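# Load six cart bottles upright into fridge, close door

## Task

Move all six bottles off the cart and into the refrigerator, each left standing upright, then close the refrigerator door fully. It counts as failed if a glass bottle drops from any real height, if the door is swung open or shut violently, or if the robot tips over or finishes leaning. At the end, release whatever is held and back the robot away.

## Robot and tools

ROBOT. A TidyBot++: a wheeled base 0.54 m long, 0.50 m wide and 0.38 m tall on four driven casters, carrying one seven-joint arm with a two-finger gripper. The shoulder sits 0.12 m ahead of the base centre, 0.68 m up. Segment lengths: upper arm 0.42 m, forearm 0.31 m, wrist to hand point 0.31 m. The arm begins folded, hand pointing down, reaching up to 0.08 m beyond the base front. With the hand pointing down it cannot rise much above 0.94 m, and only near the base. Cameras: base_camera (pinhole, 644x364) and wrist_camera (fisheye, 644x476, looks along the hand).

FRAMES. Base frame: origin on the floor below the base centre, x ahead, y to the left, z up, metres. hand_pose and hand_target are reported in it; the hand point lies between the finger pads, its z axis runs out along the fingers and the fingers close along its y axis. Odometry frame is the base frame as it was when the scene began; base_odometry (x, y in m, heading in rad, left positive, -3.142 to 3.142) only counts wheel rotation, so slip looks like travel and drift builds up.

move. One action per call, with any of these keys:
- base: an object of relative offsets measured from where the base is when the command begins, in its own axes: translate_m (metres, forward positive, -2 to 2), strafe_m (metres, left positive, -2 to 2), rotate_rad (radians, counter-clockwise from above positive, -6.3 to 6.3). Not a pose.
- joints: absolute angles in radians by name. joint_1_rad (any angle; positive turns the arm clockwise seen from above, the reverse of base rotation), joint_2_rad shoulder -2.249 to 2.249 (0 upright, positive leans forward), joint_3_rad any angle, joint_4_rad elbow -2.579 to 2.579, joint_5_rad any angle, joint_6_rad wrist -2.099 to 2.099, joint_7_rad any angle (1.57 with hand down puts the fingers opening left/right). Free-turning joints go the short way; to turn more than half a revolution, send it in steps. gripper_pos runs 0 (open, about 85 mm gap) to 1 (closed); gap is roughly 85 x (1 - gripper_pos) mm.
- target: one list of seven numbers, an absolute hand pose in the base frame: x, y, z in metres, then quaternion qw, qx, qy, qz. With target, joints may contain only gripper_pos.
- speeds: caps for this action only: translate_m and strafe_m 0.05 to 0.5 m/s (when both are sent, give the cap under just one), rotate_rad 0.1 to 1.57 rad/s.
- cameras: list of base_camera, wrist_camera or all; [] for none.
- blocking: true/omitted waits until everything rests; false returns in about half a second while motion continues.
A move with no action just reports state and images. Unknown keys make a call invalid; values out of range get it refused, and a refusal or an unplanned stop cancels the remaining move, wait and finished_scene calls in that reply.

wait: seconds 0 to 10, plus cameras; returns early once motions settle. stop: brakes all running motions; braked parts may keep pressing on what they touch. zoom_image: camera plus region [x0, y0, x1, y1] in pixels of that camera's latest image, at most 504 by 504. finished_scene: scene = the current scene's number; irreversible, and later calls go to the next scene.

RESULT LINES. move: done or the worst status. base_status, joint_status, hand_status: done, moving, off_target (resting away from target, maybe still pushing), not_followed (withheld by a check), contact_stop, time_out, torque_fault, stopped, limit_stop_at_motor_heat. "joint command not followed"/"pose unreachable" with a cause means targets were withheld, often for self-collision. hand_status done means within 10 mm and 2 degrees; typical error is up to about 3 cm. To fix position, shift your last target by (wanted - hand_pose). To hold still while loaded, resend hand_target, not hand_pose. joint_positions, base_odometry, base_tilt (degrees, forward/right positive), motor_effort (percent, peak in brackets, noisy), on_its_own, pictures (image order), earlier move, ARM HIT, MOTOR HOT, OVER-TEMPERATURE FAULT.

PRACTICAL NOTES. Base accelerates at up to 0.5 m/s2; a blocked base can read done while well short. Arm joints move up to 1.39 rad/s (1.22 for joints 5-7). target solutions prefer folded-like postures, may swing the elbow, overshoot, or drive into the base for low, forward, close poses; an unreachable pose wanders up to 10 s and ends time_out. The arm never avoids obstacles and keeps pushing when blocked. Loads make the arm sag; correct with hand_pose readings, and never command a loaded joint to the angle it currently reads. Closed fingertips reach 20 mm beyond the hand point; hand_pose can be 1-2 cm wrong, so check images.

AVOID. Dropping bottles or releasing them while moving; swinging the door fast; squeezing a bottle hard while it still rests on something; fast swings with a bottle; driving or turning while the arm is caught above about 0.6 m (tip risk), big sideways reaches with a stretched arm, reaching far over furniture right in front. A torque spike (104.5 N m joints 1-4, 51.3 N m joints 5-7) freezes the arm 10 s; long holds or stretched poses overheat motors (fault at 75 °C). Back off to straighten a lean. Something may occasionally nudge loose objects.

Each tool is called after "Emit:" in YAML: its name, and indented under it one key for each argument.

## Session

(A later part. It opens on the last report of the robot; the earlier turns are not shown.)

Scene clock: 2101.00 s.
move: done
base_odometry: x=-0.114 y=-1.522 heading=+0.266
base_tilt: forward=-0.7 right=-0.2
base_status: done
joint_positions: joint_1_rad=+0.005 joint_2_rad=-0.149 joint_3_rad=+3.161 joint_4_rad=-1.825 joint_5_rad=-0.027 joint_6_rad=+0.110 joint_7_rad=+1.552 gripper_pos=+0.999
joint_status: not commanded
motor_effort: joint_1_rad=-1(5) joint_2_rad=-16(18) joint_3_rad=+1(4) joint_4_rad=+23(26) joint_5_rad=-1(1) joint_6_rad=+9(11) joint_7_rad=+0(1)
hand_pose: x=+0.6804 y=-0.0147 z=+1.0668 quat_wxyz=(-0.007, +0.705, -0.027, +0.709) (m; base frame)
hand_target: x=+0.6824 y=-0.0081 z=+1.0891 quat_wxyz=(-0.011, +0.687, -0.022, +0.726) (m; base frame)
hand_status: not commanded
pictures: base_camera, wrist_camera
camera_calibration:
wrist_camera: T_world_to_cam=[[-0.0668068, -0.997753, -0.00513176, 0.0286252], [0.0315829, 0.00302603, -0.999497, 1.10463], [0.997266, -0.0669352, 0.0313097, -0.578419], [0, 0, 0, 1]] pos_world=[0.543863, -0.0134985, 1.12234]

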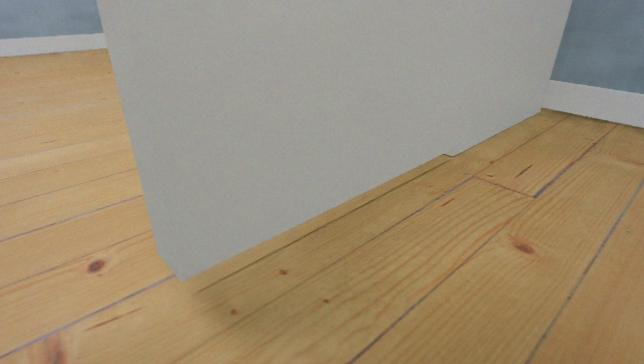

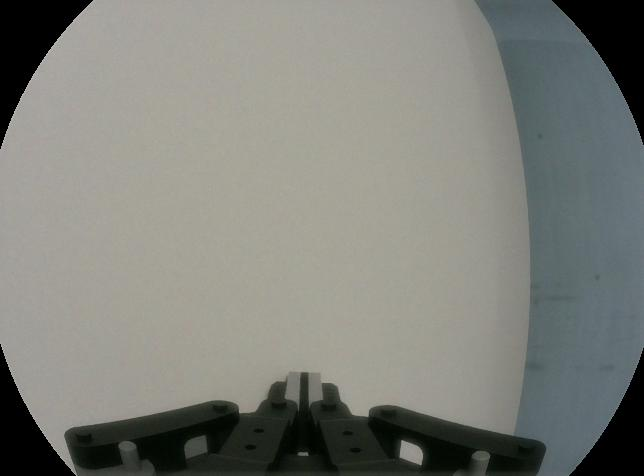

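Emit:
move:
  base: {"translate_m": 0.0785, "strafe_m": 0.060}
  speeds: {"translate_m": 0.1}

Emit:
move:
  base: {"translate_m": 0.092, "strafe_m": 0.038}
  speeds: {"translate_m": 0.1}

Scene clock: 2113.53 s.
move: done
base_odometry: x=-0.055 y=-1.444 heading=+0.266
base_tilt: forward=-0.7 right=-0.2
base_status: done
joint_positions: joint_1_rad=+0.001 joint_2_rad=-0.148 joint_3_rad=+3.152 joint_4_rad=-1.813 joint_5_rad=-0.027 joint_6_rad=+0.123 joint_7_rad=+1.552 gripper_pos=+0.999
joint_status: not commanded
motor_effort: joint_1_rad=+0(15) joint_2_rad=-17(18) joint_3_rad=+2(15) joint_4_rad=+21(27) joint_5_rad=-1(1) joint_6_rad=+9(12) joint_7_rad=+0(1)
hand_pose: x=+0.6810 y=-0.0064 z=+1.0774 quat_wxyz=(-0.012, +0.697, -0.021, +0.717) (m; base frame)
hand_target: x=+0.6824 y=-0.0081 z=+1.0891 quat_wxyz=(-0.011, +0.687, -0.022, +0.726) (m; base frame)
hand_status: not commanded
pictures: base_camera, wrist_camera
camera_calibration:
wrist_camera: T_world_to_cam=[[-0.0530174, -0.998583, -0.00461535, 0.0270951], [0.0547224, 0.00170961, -0.9985, 1.09837], [0.997093, -0.0531905, 0.0545542, -0.603654], [0, 0, 0, 1]] pos_world=[0.54323, -0.00692981, 1.12978]

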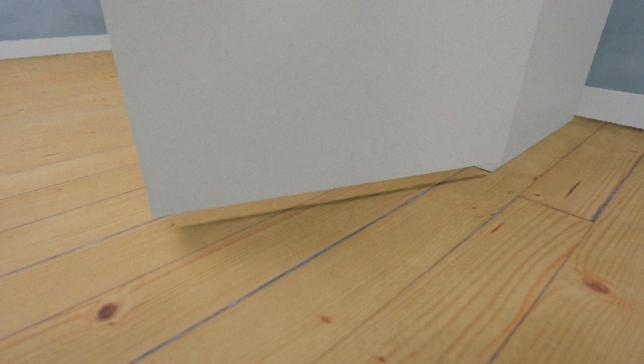

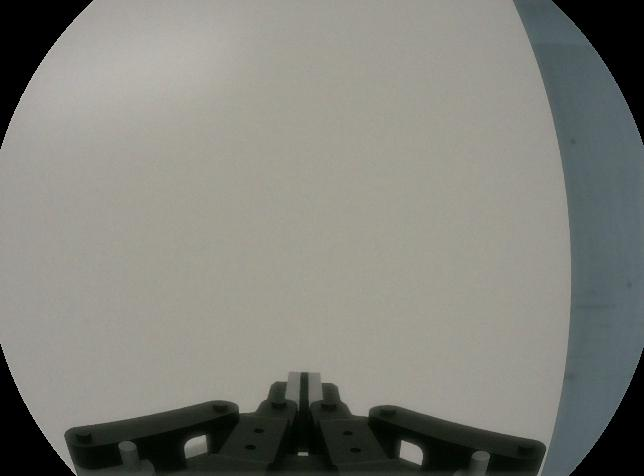

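Scene clock: 2115.10 s.
move: done
base_odometry: x=+0.024 y=-1.382 heading=+0.267
base_tilt: forward=-0.7 right=-0.2
base_status: done
joint_positions: joint_1_rad=+0.001 joint_2_rad=-0.145 joint_3_rad=+3.152 joint_4_rad=-1.813 joint_5_rad=-0.027 joint_6_rad=+0.123 joint_7_rad=+1.552 gripper_pos=+0.999
joint_status: not commanded
motor_effort: joint_1_rad=+1(1) joint_2_rad=-16(20) joint_3_rad=+1(3) joint_4_rad=+22(23) joint_5_rad=-1(1) joint_6_rad=+9(10) joint_7_rad=+0(1)
hand_pose: x=+0.6823 y=-0.0064 z=+1.0755 quat_wxyz=(-0.012, +0.698, -0.021, +0.716) (m; base frame)
hand_target: x=+0.6824 y=-0.0081 z=+1.0891 quat_wxyz=(-0.011, +0.687, -0.022, +0.726) (m; base frame)
hand_status: not commanded
pictures: base_camera, wrist_camera
camera_calibration:
wrist_camera: T_world_to_cam=[[-0.0530616, -0.998581, -0.00444497, 0.0269842], [0.0513769, 0.00171538, -0.998678, 1.09889], [0.997269, -0.0532199, 0.051213, -0.601398], [0, 0, 0, 1]] pos_world=[0.544729, -0.00694544, 1.12836]

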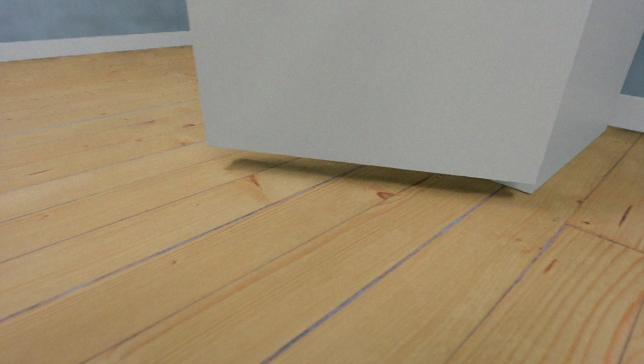

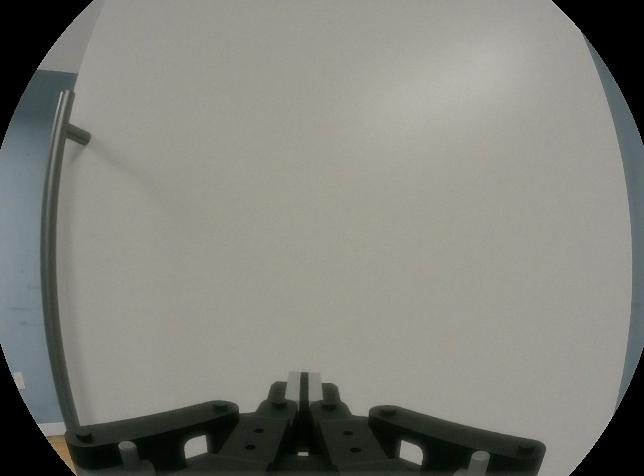

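Emit:
move:

Scene clock: 2123.50 s.
base_odometry: x=+0.024 y=-1.382 heading=+0.267
base_tilt: forward=-0.7 right=-0.2
base_status: done
joint_positions: joint_1_rad=+0.001 joint_2_rad=-0.145 joint_3_rad=+3.152 joint_4_rad=-1.813 joint_5_rad=-0.027 joint_6_rad=+0.123 joint_7_rad=+1.552 gripper_pos=+0.999
joint_status: not commanded
motor_effort: joint_1_rad=+0(1) joint_2_rad=-17(20) joint_3_rad=+2(3) joint_4_rad=+22(23) joint_5_rad=-1(1) joint_6_rad=+9(10) joint_7_rad=+0(1)
hand_pose: x=+0.6823 y=-0.0064 z=+1.0755 quat_wxyz=(-0.012, +0.698, -0.021, +0.716) (m; base frame)
hand_target: x=+0.6824 y=-0.0081 z=+1.0891 quat_wxyz=(-0.011, +0.687, -0.022, +0.726) (m; base frame)
hand_status: not commanded
pictures: base_camera, wrist_camera
camera_calibration:
wrist_camera: T_world_to_cam=[[-0.0530616, -0.998581, -0.00444497, 0.0269842], [0.0513769, 0.00171538, -0.998678, 1.09889], [0.997269, -0.0532199, 0.051213, -0.601398], [0, 0, 0, 1]] pos_world=[0.544729, -0.00694544, 1.12836]

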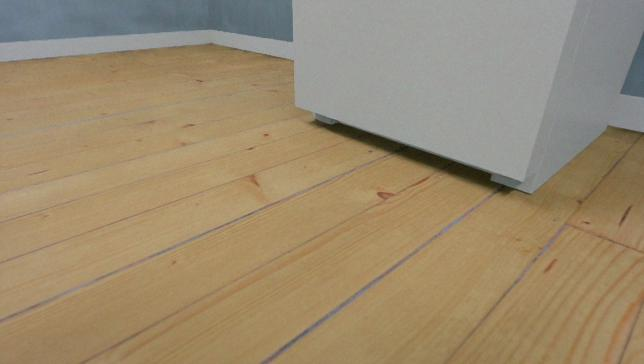

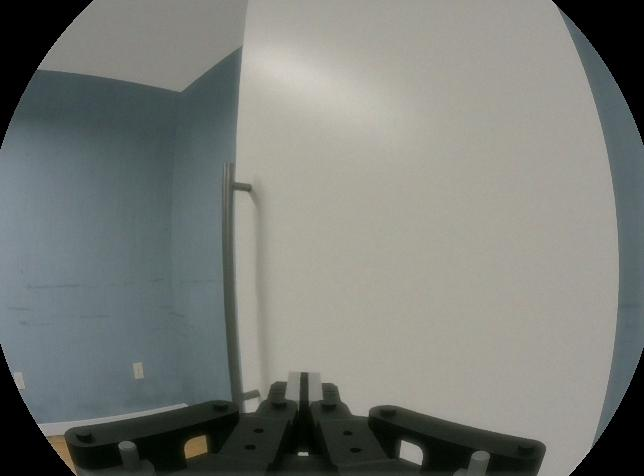

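Emit:
zoom_image:
  camera: "base_camera"
  region: [280, 0, 644, 220]

Emit:
zoom_image:
  camera: "wrist_camera"
  region: [180, 0, 640, 476]

Scaled by 1.385.

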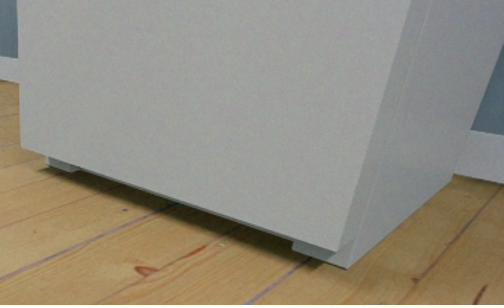

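Scaled by 1.059.

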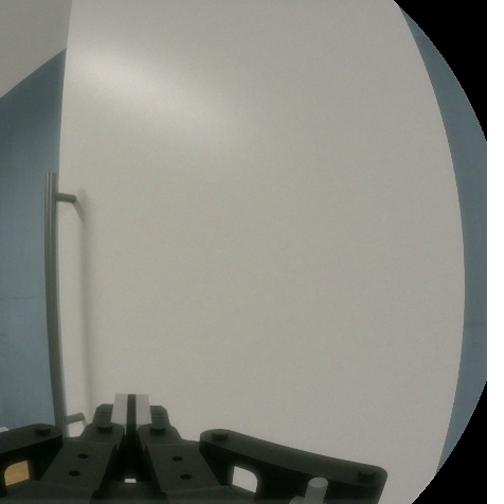

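Emit:
move:
  base: {"translate_m": 0.354, "strafe_m": 0.0}
  speeds: {"translate_m": 0.2}

Scene clock: 2147.73 s.
move: done
base_odometry: x=+0.365 y=-1.289 heading=+0.267
base_tilt: forward=-0.7 right=-0.2
base_status: done
joint_positions: joint_1_rad=+0.001 joint_2_rad=-0.144 joint_3_rad=+3.152 joint_4_rad=-1.813 joint_5_rad=-0.027 joint_6_rad=+0.123 joint_7_rad=+1.552 gripper_pos=+0.999
joint_status: not commanded
motor_effort: joint_1_rad=+0(2) joint_2_rad=-17(20) joint_3_rad=+1(3) joint_4_rad=+23(23) joint_5_rad=-1(1) joint_6_rad=+10(10) joint_7_rad=+1(1)
hand_pose: x=+0.6828 y=-0.0064 z=+1.0748 quat_wxyz=(-0.012, +0.698, -0.021, +0.715) (m; base frame)
hand_target: x=+0.6824 y=-0.0081 z=+1.0891 quat_wxyz=(-0.011, +0.687, -0.022, +0.726) (m; base frame)
hand_status: not commanded
pictures: base_camera, wrist_camera
camera_calibration:
wrist_camera: T_world_to_cam=[[-0.0530677, -0.998581, -0.00437292, 0.0269358], [0.0499975, 0.00171663, -0.998748, 1.09911], [0.997338, -0.0532199, 0.0498354, -0.600467], [0, 0, 0, 1]] pos_world=[0.545345, -0.006946, 1.12777]

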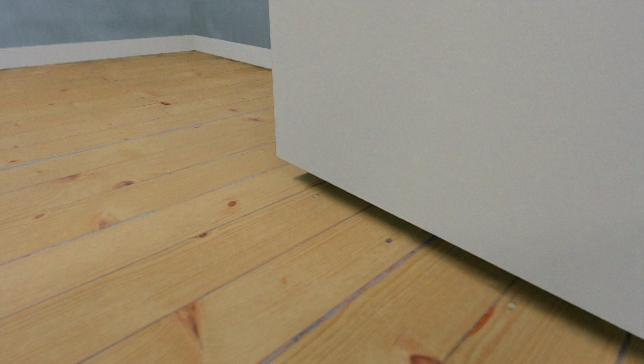

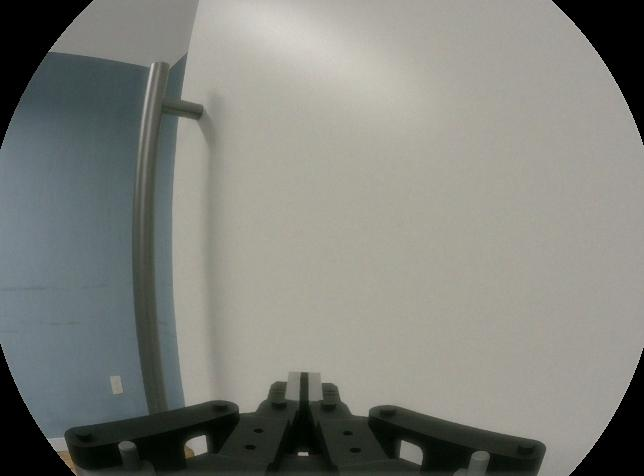

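Emit:
move:
  base: {"translate_m": 0.0318, "strafe_m": -0.0318}
  speeds: {"translate_m": 0.08}
  cameras: []

Emit:
move:
  base: {"translate_m": 0.0141, "strafe_m": -0.0141}
  speeds: {"translate_m": 0.05}

Scene clock: 2156.10 s.
move: done
base_odometry: x=+0.405 y=-1.311 heading=+0.267
base_tilt: forward=-0.7 right=-0.2
base_status: done
joint_positions: joint_1_rad=-0.008 joint_2_rad=-0.147 joint_3_rad=+3.143 joint_4_rad=-1.813 joint_5_rad=-0.027 joint_6_rad=+0.123 joint_7_rad=+1.552 gripper_pos=+0.999
joint_status: not commanded
motor_effort: joint_1_rad=+3(7) joint_2_rad=-15(19) joint_3_rad=+5(8) joint_4_rad=+22(25) joint_5_rad=-1(2) joint_6_rad=+9(11) joint_7_rad=+0(1)
hand_pose: x=+0.6814 y=+0.0040 z=+1.0768 quat_wxyz=(-0.018, +0.697, -0.015, +0.717) (m; base frame)
hand_target: x=+0.6824 y=-0.0081 z=+1.0891 quat_wxyz=(-0.011, +0.687, -0.022, +0.726) (m; base frame)
hand_status: not commanded
pictures: none
No camera images: "cameras" was empty.

Scene clock: 2156.97 s.
move: done
base_odometry: x=+0.422 y=-1.321 heading=+0.268
base_tilt: forward=-0.7 right=-0.2
base_status: done
joint_positions: joint_1_rad=-0.026 joint_2_rad=-0.156 joint_3_rad=+3.123 joint_4_rad=-1.813 joint_5_rad=-0.027 joint_6_rad=+0.123 joint_7_rad=+1.552 gripper_pos=+0.999
joint_status: not commanded
motor_effort: joint_1_rad=+5(8) joint_2_rad=-14(15) joint_3_rad=+7(10) joint_4_rad=+22(25) joint_5_rad=-2(2) joint_6_rad=+9(11) joint_7_rad=+0(1)
hand_pose: x=+0.6771 y=+0.0264 z=+1.0817 quat_wxyz=(-0.030, +0.694, +0.000, +0.719) (m; base frame)
hand_target: x=+0.6824 y=-0.0081 z=+1.0891 quat_wxyz=(-0.011, +0.687, -0.022, +0.726) (m; base frame)
hand_status: not commanded
pictures: base_camera, wrist_camera
camera_calibration:
wrist_camera: T_world_to_cam=[[0.00244701, -0.999997, -0.000611246, 0.0177637], [0.0626755, 0.000763414, -0.998034, 1.09697], [0.998031, 0.00240389, 0.0626772, -0.609192], [0, 0, 0, 1]] pos_world=[0.539196, 0.0183906, 1.13301]

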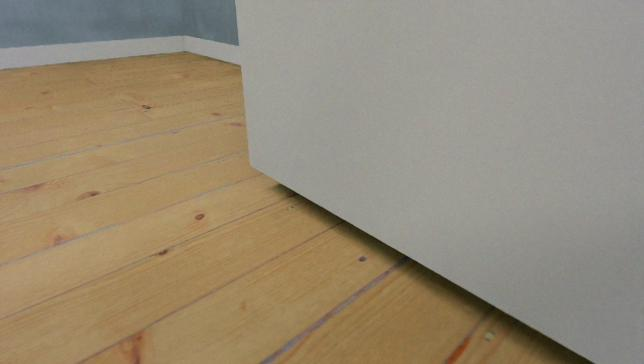

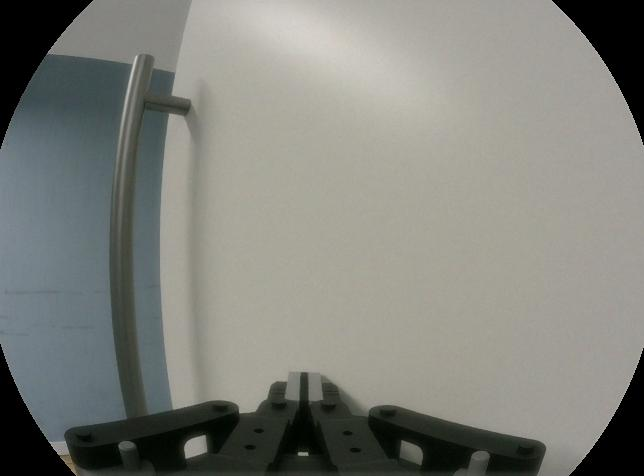

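Emit:
move:
  base: {"translate_m": 0.03, "strafe_m": -0.03}
  speeds: {"translate_m": 0.05}

Scene clock: 2166.83 s.
move: done
base_odometry: x=+0.459 y=-1.341 heading=+0.268
base_tilt: forward=-0.7 right=-0.2
base_status: done
joint_positions: joint_1_rad=-0.063 joint_2_rad=-0.178 joint_3_rad=+3.084 joint_4_rad=-1.814 joint_5_rad=-0.027 joint_6_rad=+0.123 joint_7_rad=+1.552 gripper_pos=+0.999
joint_status: not commanded
motor_effort: joint_1_rad=+14(16) joint_2_rad=-8(13) joint_3_rad=+17(19) joint_4_rad=+24(28) joint_5_rad=-2(3) joint_6_rad=+10(13) joint_7_rad=+0(1)
hand_pose: x=+0.6640 y=+0.0700 z=+1.0934 quat_wxyz=(-0.055, +0.686, +0.028, +0.725) (m; base frame)
hand_target: x=+0.6824 y=-0.0081 z=+1.0891 quat_wxyz=(-0.011, +0.687, -0.022, +0.726) (m; base frame)
hand_status: not commanded
pictures: base_camera, wrist_camera
camera_calibration:
wrist_camera: T_world_to_cam=[[0.0772372, -0.996996, 0.00579042, 0.00449095], [0.0844416, 0.000754553, -0.996428, 1.09321], [0.99343, 0.0774502, 0.0842462, -0.622743], [0, 0, 0, 1]] pos_world=[0.525993, 0.0518842, 1.14174]

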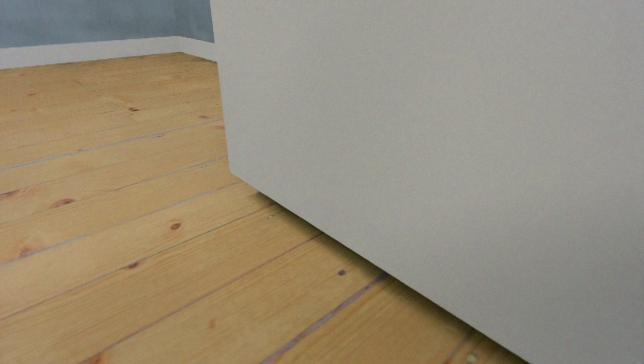

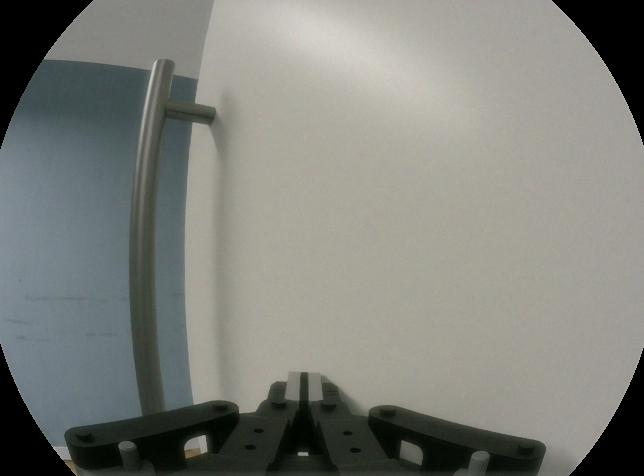

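Emit:
move:
  base: {"translate_m": -0.15, "strafe_m": 0.15}
  speeds: {"translate_m": 0.15}

Scene clock: 2194.27 s.
move: done
base_odometry: x=+0.274 y=-1.236 heading=+0.268
base_tilt: forward=-0.7 right=-0.2
base_status: done
joint_positions: joint_1_rad=-0.007 joint_2_rad=-0.159 joint_3_rad=+3.152 joint_4_rad=-1.811 joint_5_rad=-0.027 joint_6_rad=+0.126 joint_7_rad=+1.552 gripper_pos=+0.999
joint_status: not commanded
motor_effort: joint_1_rad=+1(14) joint_2_rad=-16(17) joint_3_rad=+1(16) joint_4_rad=+22(24) joint_5_rad=-1(2) joint_6_rad=+9(10) joint_7_rad=+0(1)
hand_pose: x=+0.6769 y=-0.0021 z=+1.0858 quat_wxyz=(-0.015, +0.691, -0.018, +0.723) (m; base frame)
hand_target: x=+0.6824 y=-0.0081 z=+1.0891 quat_wxyz=(-0.011, +0.687, -0.022, +0.726) (m; base frame)
hand_status: not commanded
pictures: base_camera, wrist_camera
camera_calibration:
wrist_camera: T_world_to_cam=[[-0.045272, -0.99896, -0.00544189, 0.0268479], [0.0706763, 0.00223092, -0.997497, 1.09508], [0.996471, -0.0455433, 0.0705018, -0.616685], [0, 0, 0, 1]] pos_world=[0.538328, -0.0037089, 1.13596]

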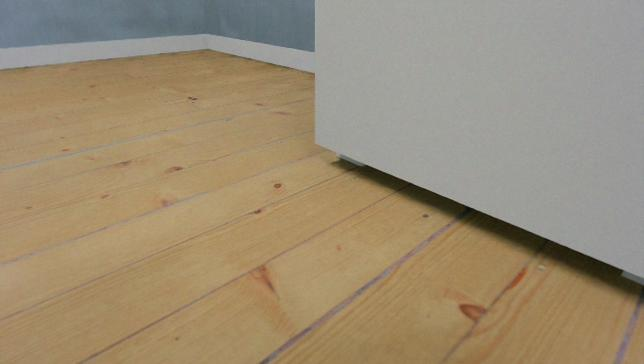

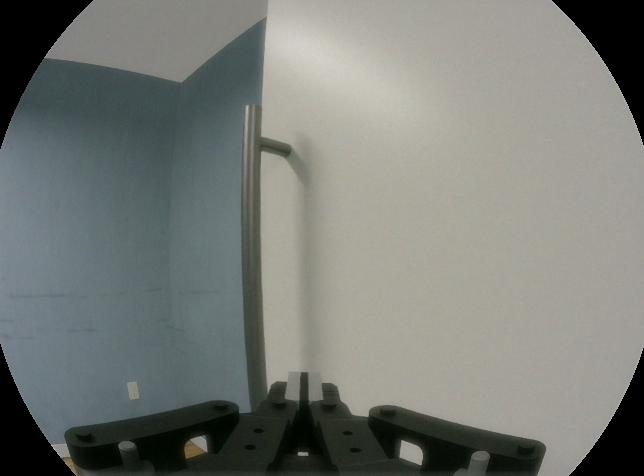

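Emit:
move:
  base: {"translate_m": 0.732, "strafe_m": 0.923}
  cameras: ["base_camera"]

Emit:
move:
  base: {"rotate_rad": -1.3}

Scene clock: 2208.43 s.
move: done
base_odometry: x=+0.736 y=-0.152 heading=+0.268
base_tilt: forward=-0.7 right=-0.2
base_status: done
joint_positions: joint_1_rad=-0.007 joint_2_rad=-0.155 joint_3_rad=+3.152 joint_4_rad=-1.811 joint_5_rad=-0.027 joint_6_rad=+0.126 joint_7_rad=+1.552 gripper_pos=+0.999
joint_status: not commanded
motor_effort: joint_1_rad=+1(2) joint_2_rad=-16(18) joint_3_rad=+2(3) joint_4_rad=+22(23) joint_5_rad=-1(1) joint_6_rad=+9(10) joint_7_rad=+0(1)
hand_pose: x=+0.6784 y=-0.0027 z=+1.0838 quat_wxyz=(-0.014, +0.692, -0.019, +0.721) (m; base frame)
hand_target: x=+0.6824 y=-0.0081 z=+1.0891 quat_wxyz=(-0.011, +0.687, -0.022, +0.726) (m; base frame)
hand_status: not commanded
pictures: base_camera

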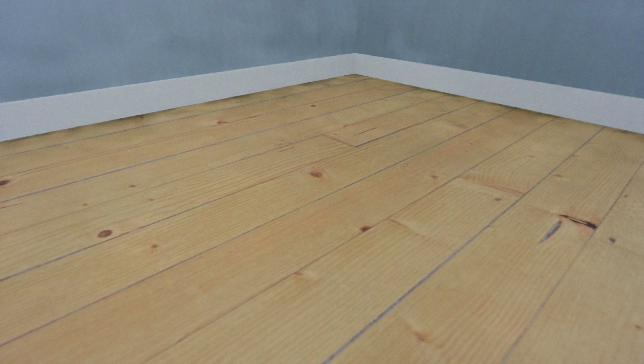

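Scene clock: 2210.63 s.
move: done
base_odometry: x=+0.736 y=-0.152 heading=-1.031
base_tilt: forward=-0.7 right=-0.2
base_status: done
joint_positions: joint_1_rad=+0.000 joint_2_rad=-0.153 joint_3_rad=+3.160 joint_4_rad=-1.811 joint_5_rad=-0.027 joint_6_rad=+0.126 joint_7_rad=+1.552 gripper_pos=+0.999
joint_status: not commanded
motor_effort: joint_1_rad=+0(3) joint_2_rad=-16(19) joint_3_rad=+1(4) joint_4_rad=+23(24) joint_5_rad=-1(1) joint_6_rad=+9(10) joint_7_rad=+0(1)
hand_pose: x=+0.6791 y=-0.0107 z=+1.0827 quat_wxyz=(-0.010, +0.693, -0.024, +0.721) (m; base frame)
hand_target: x=+0.6824 y=-0.0081 z=+1.0891 quat_wxyz=(-0.011, +0.687, -0.022, +0.726) (m; base frame)
hand_status: not commanded
pictures: base_camera, wrist_camera
camera_calibration:
wrist_camera: T_world_to_cam=[[-0.059798, -0.998191, -0.00630603, 0.0291707], [0.065164, 0.00240027, -0.997872, 1.096], [0.996081, -0.0600817, 0.0649026, -0.61291], [0, 0, 0, 1]] pos_world=[0.540832, -0.0103374, 1.13363]

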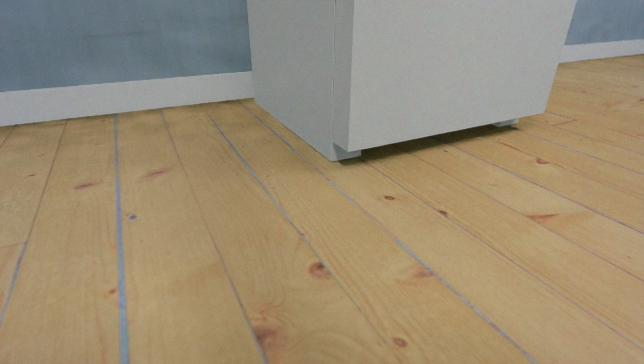

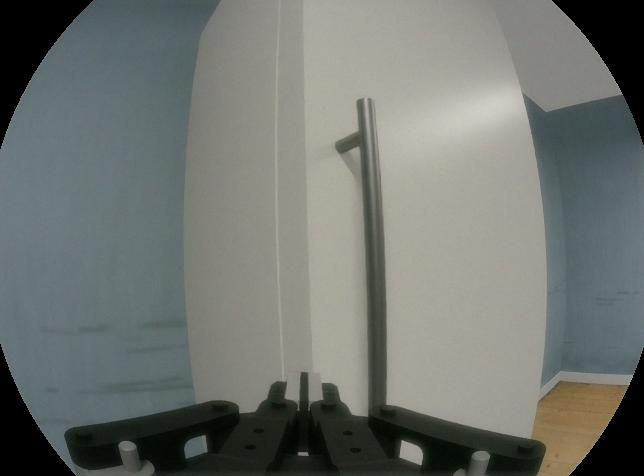

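Emit:
zoom_image:
  camera: "wrist_camera"
  region: [220, 60, 400, 370]

Emit:
zoom_image:
  camera: "base_camera"
  region: [240, 0, 440, 180]

Scaled by 1.626.

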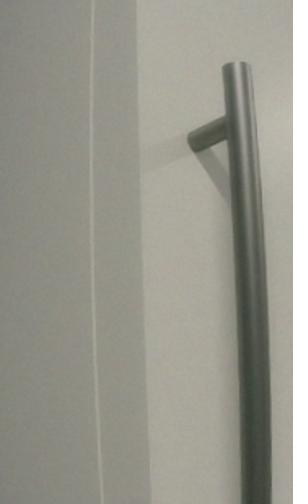

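Scaled by 2.520.

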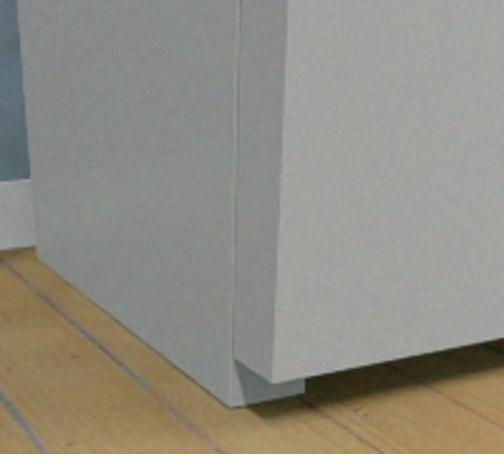

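Emit:
move:
  base: {"translate_m": -0.2}
  cameras: ["wrist_camera"]

Scene clock: 2219.10 s.
move: done
base_odometry: x=+0.633 y=+0.019 heading=-1.032
base_tilt: forward=-0.7 right=-0.2
base_status: done
joint_positions: joint_1_rad=+0.000 joint_2_rad=-0.150 joint_3_rad=+3.160 joint_4_rad=-1.811 joint_5_rad=-0.027 joint_6_rad=+0.126 joint_7_rad=+1.552 gripper_pos=+0.999
joint_status: not commanded
motor_effort: joint_1_rad=+0(1) joint_2_rad=-17(20) joint_3_rad=+1(2) joint_4_rad=+22(24) joint_5_rad=-1(1) joint_6_rad=+9(10) joint_7_rad=+0(1)
hand_pose: x=+0.6806 y=-0.0107 z=+1.0806 quat_wxyz=(-0.010, +0.694, -0.024, +0.719) (m; base frame)
hand_target: x=+0.6824 y=-0.0081 z=+1.0891 quat_wxyz=(-0.011, +0.687, -0.022, +0.726) (m; base frame)
hand_status: not commanded
pictures: wrist_camera
camera_calibration:
wrist_camera: T_world_to_cam=[[-0.0598213, -0.998191, -0.00608035, 0.0290196], [0.0614099, 0.00239957, -0.99811, 1.09661], [0.996318, -0.0600817, 0.0611552, -0.610383], [0, 0, 0, 1]] pos_world=[0.542529, -0.0103371, 1.13204]

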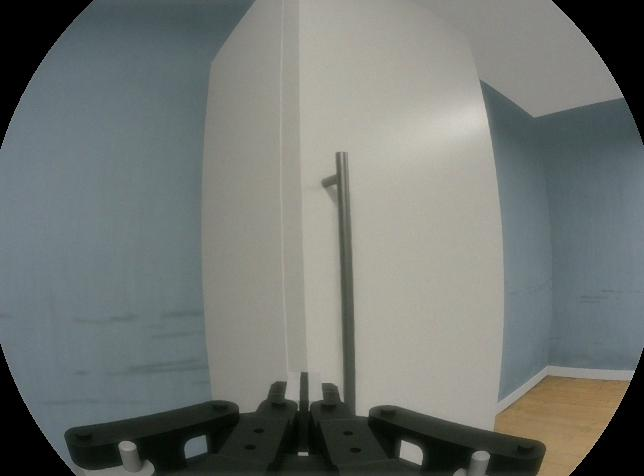

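Emit:
finished_scene:
  scene: 1

The scene is finished: the task was done.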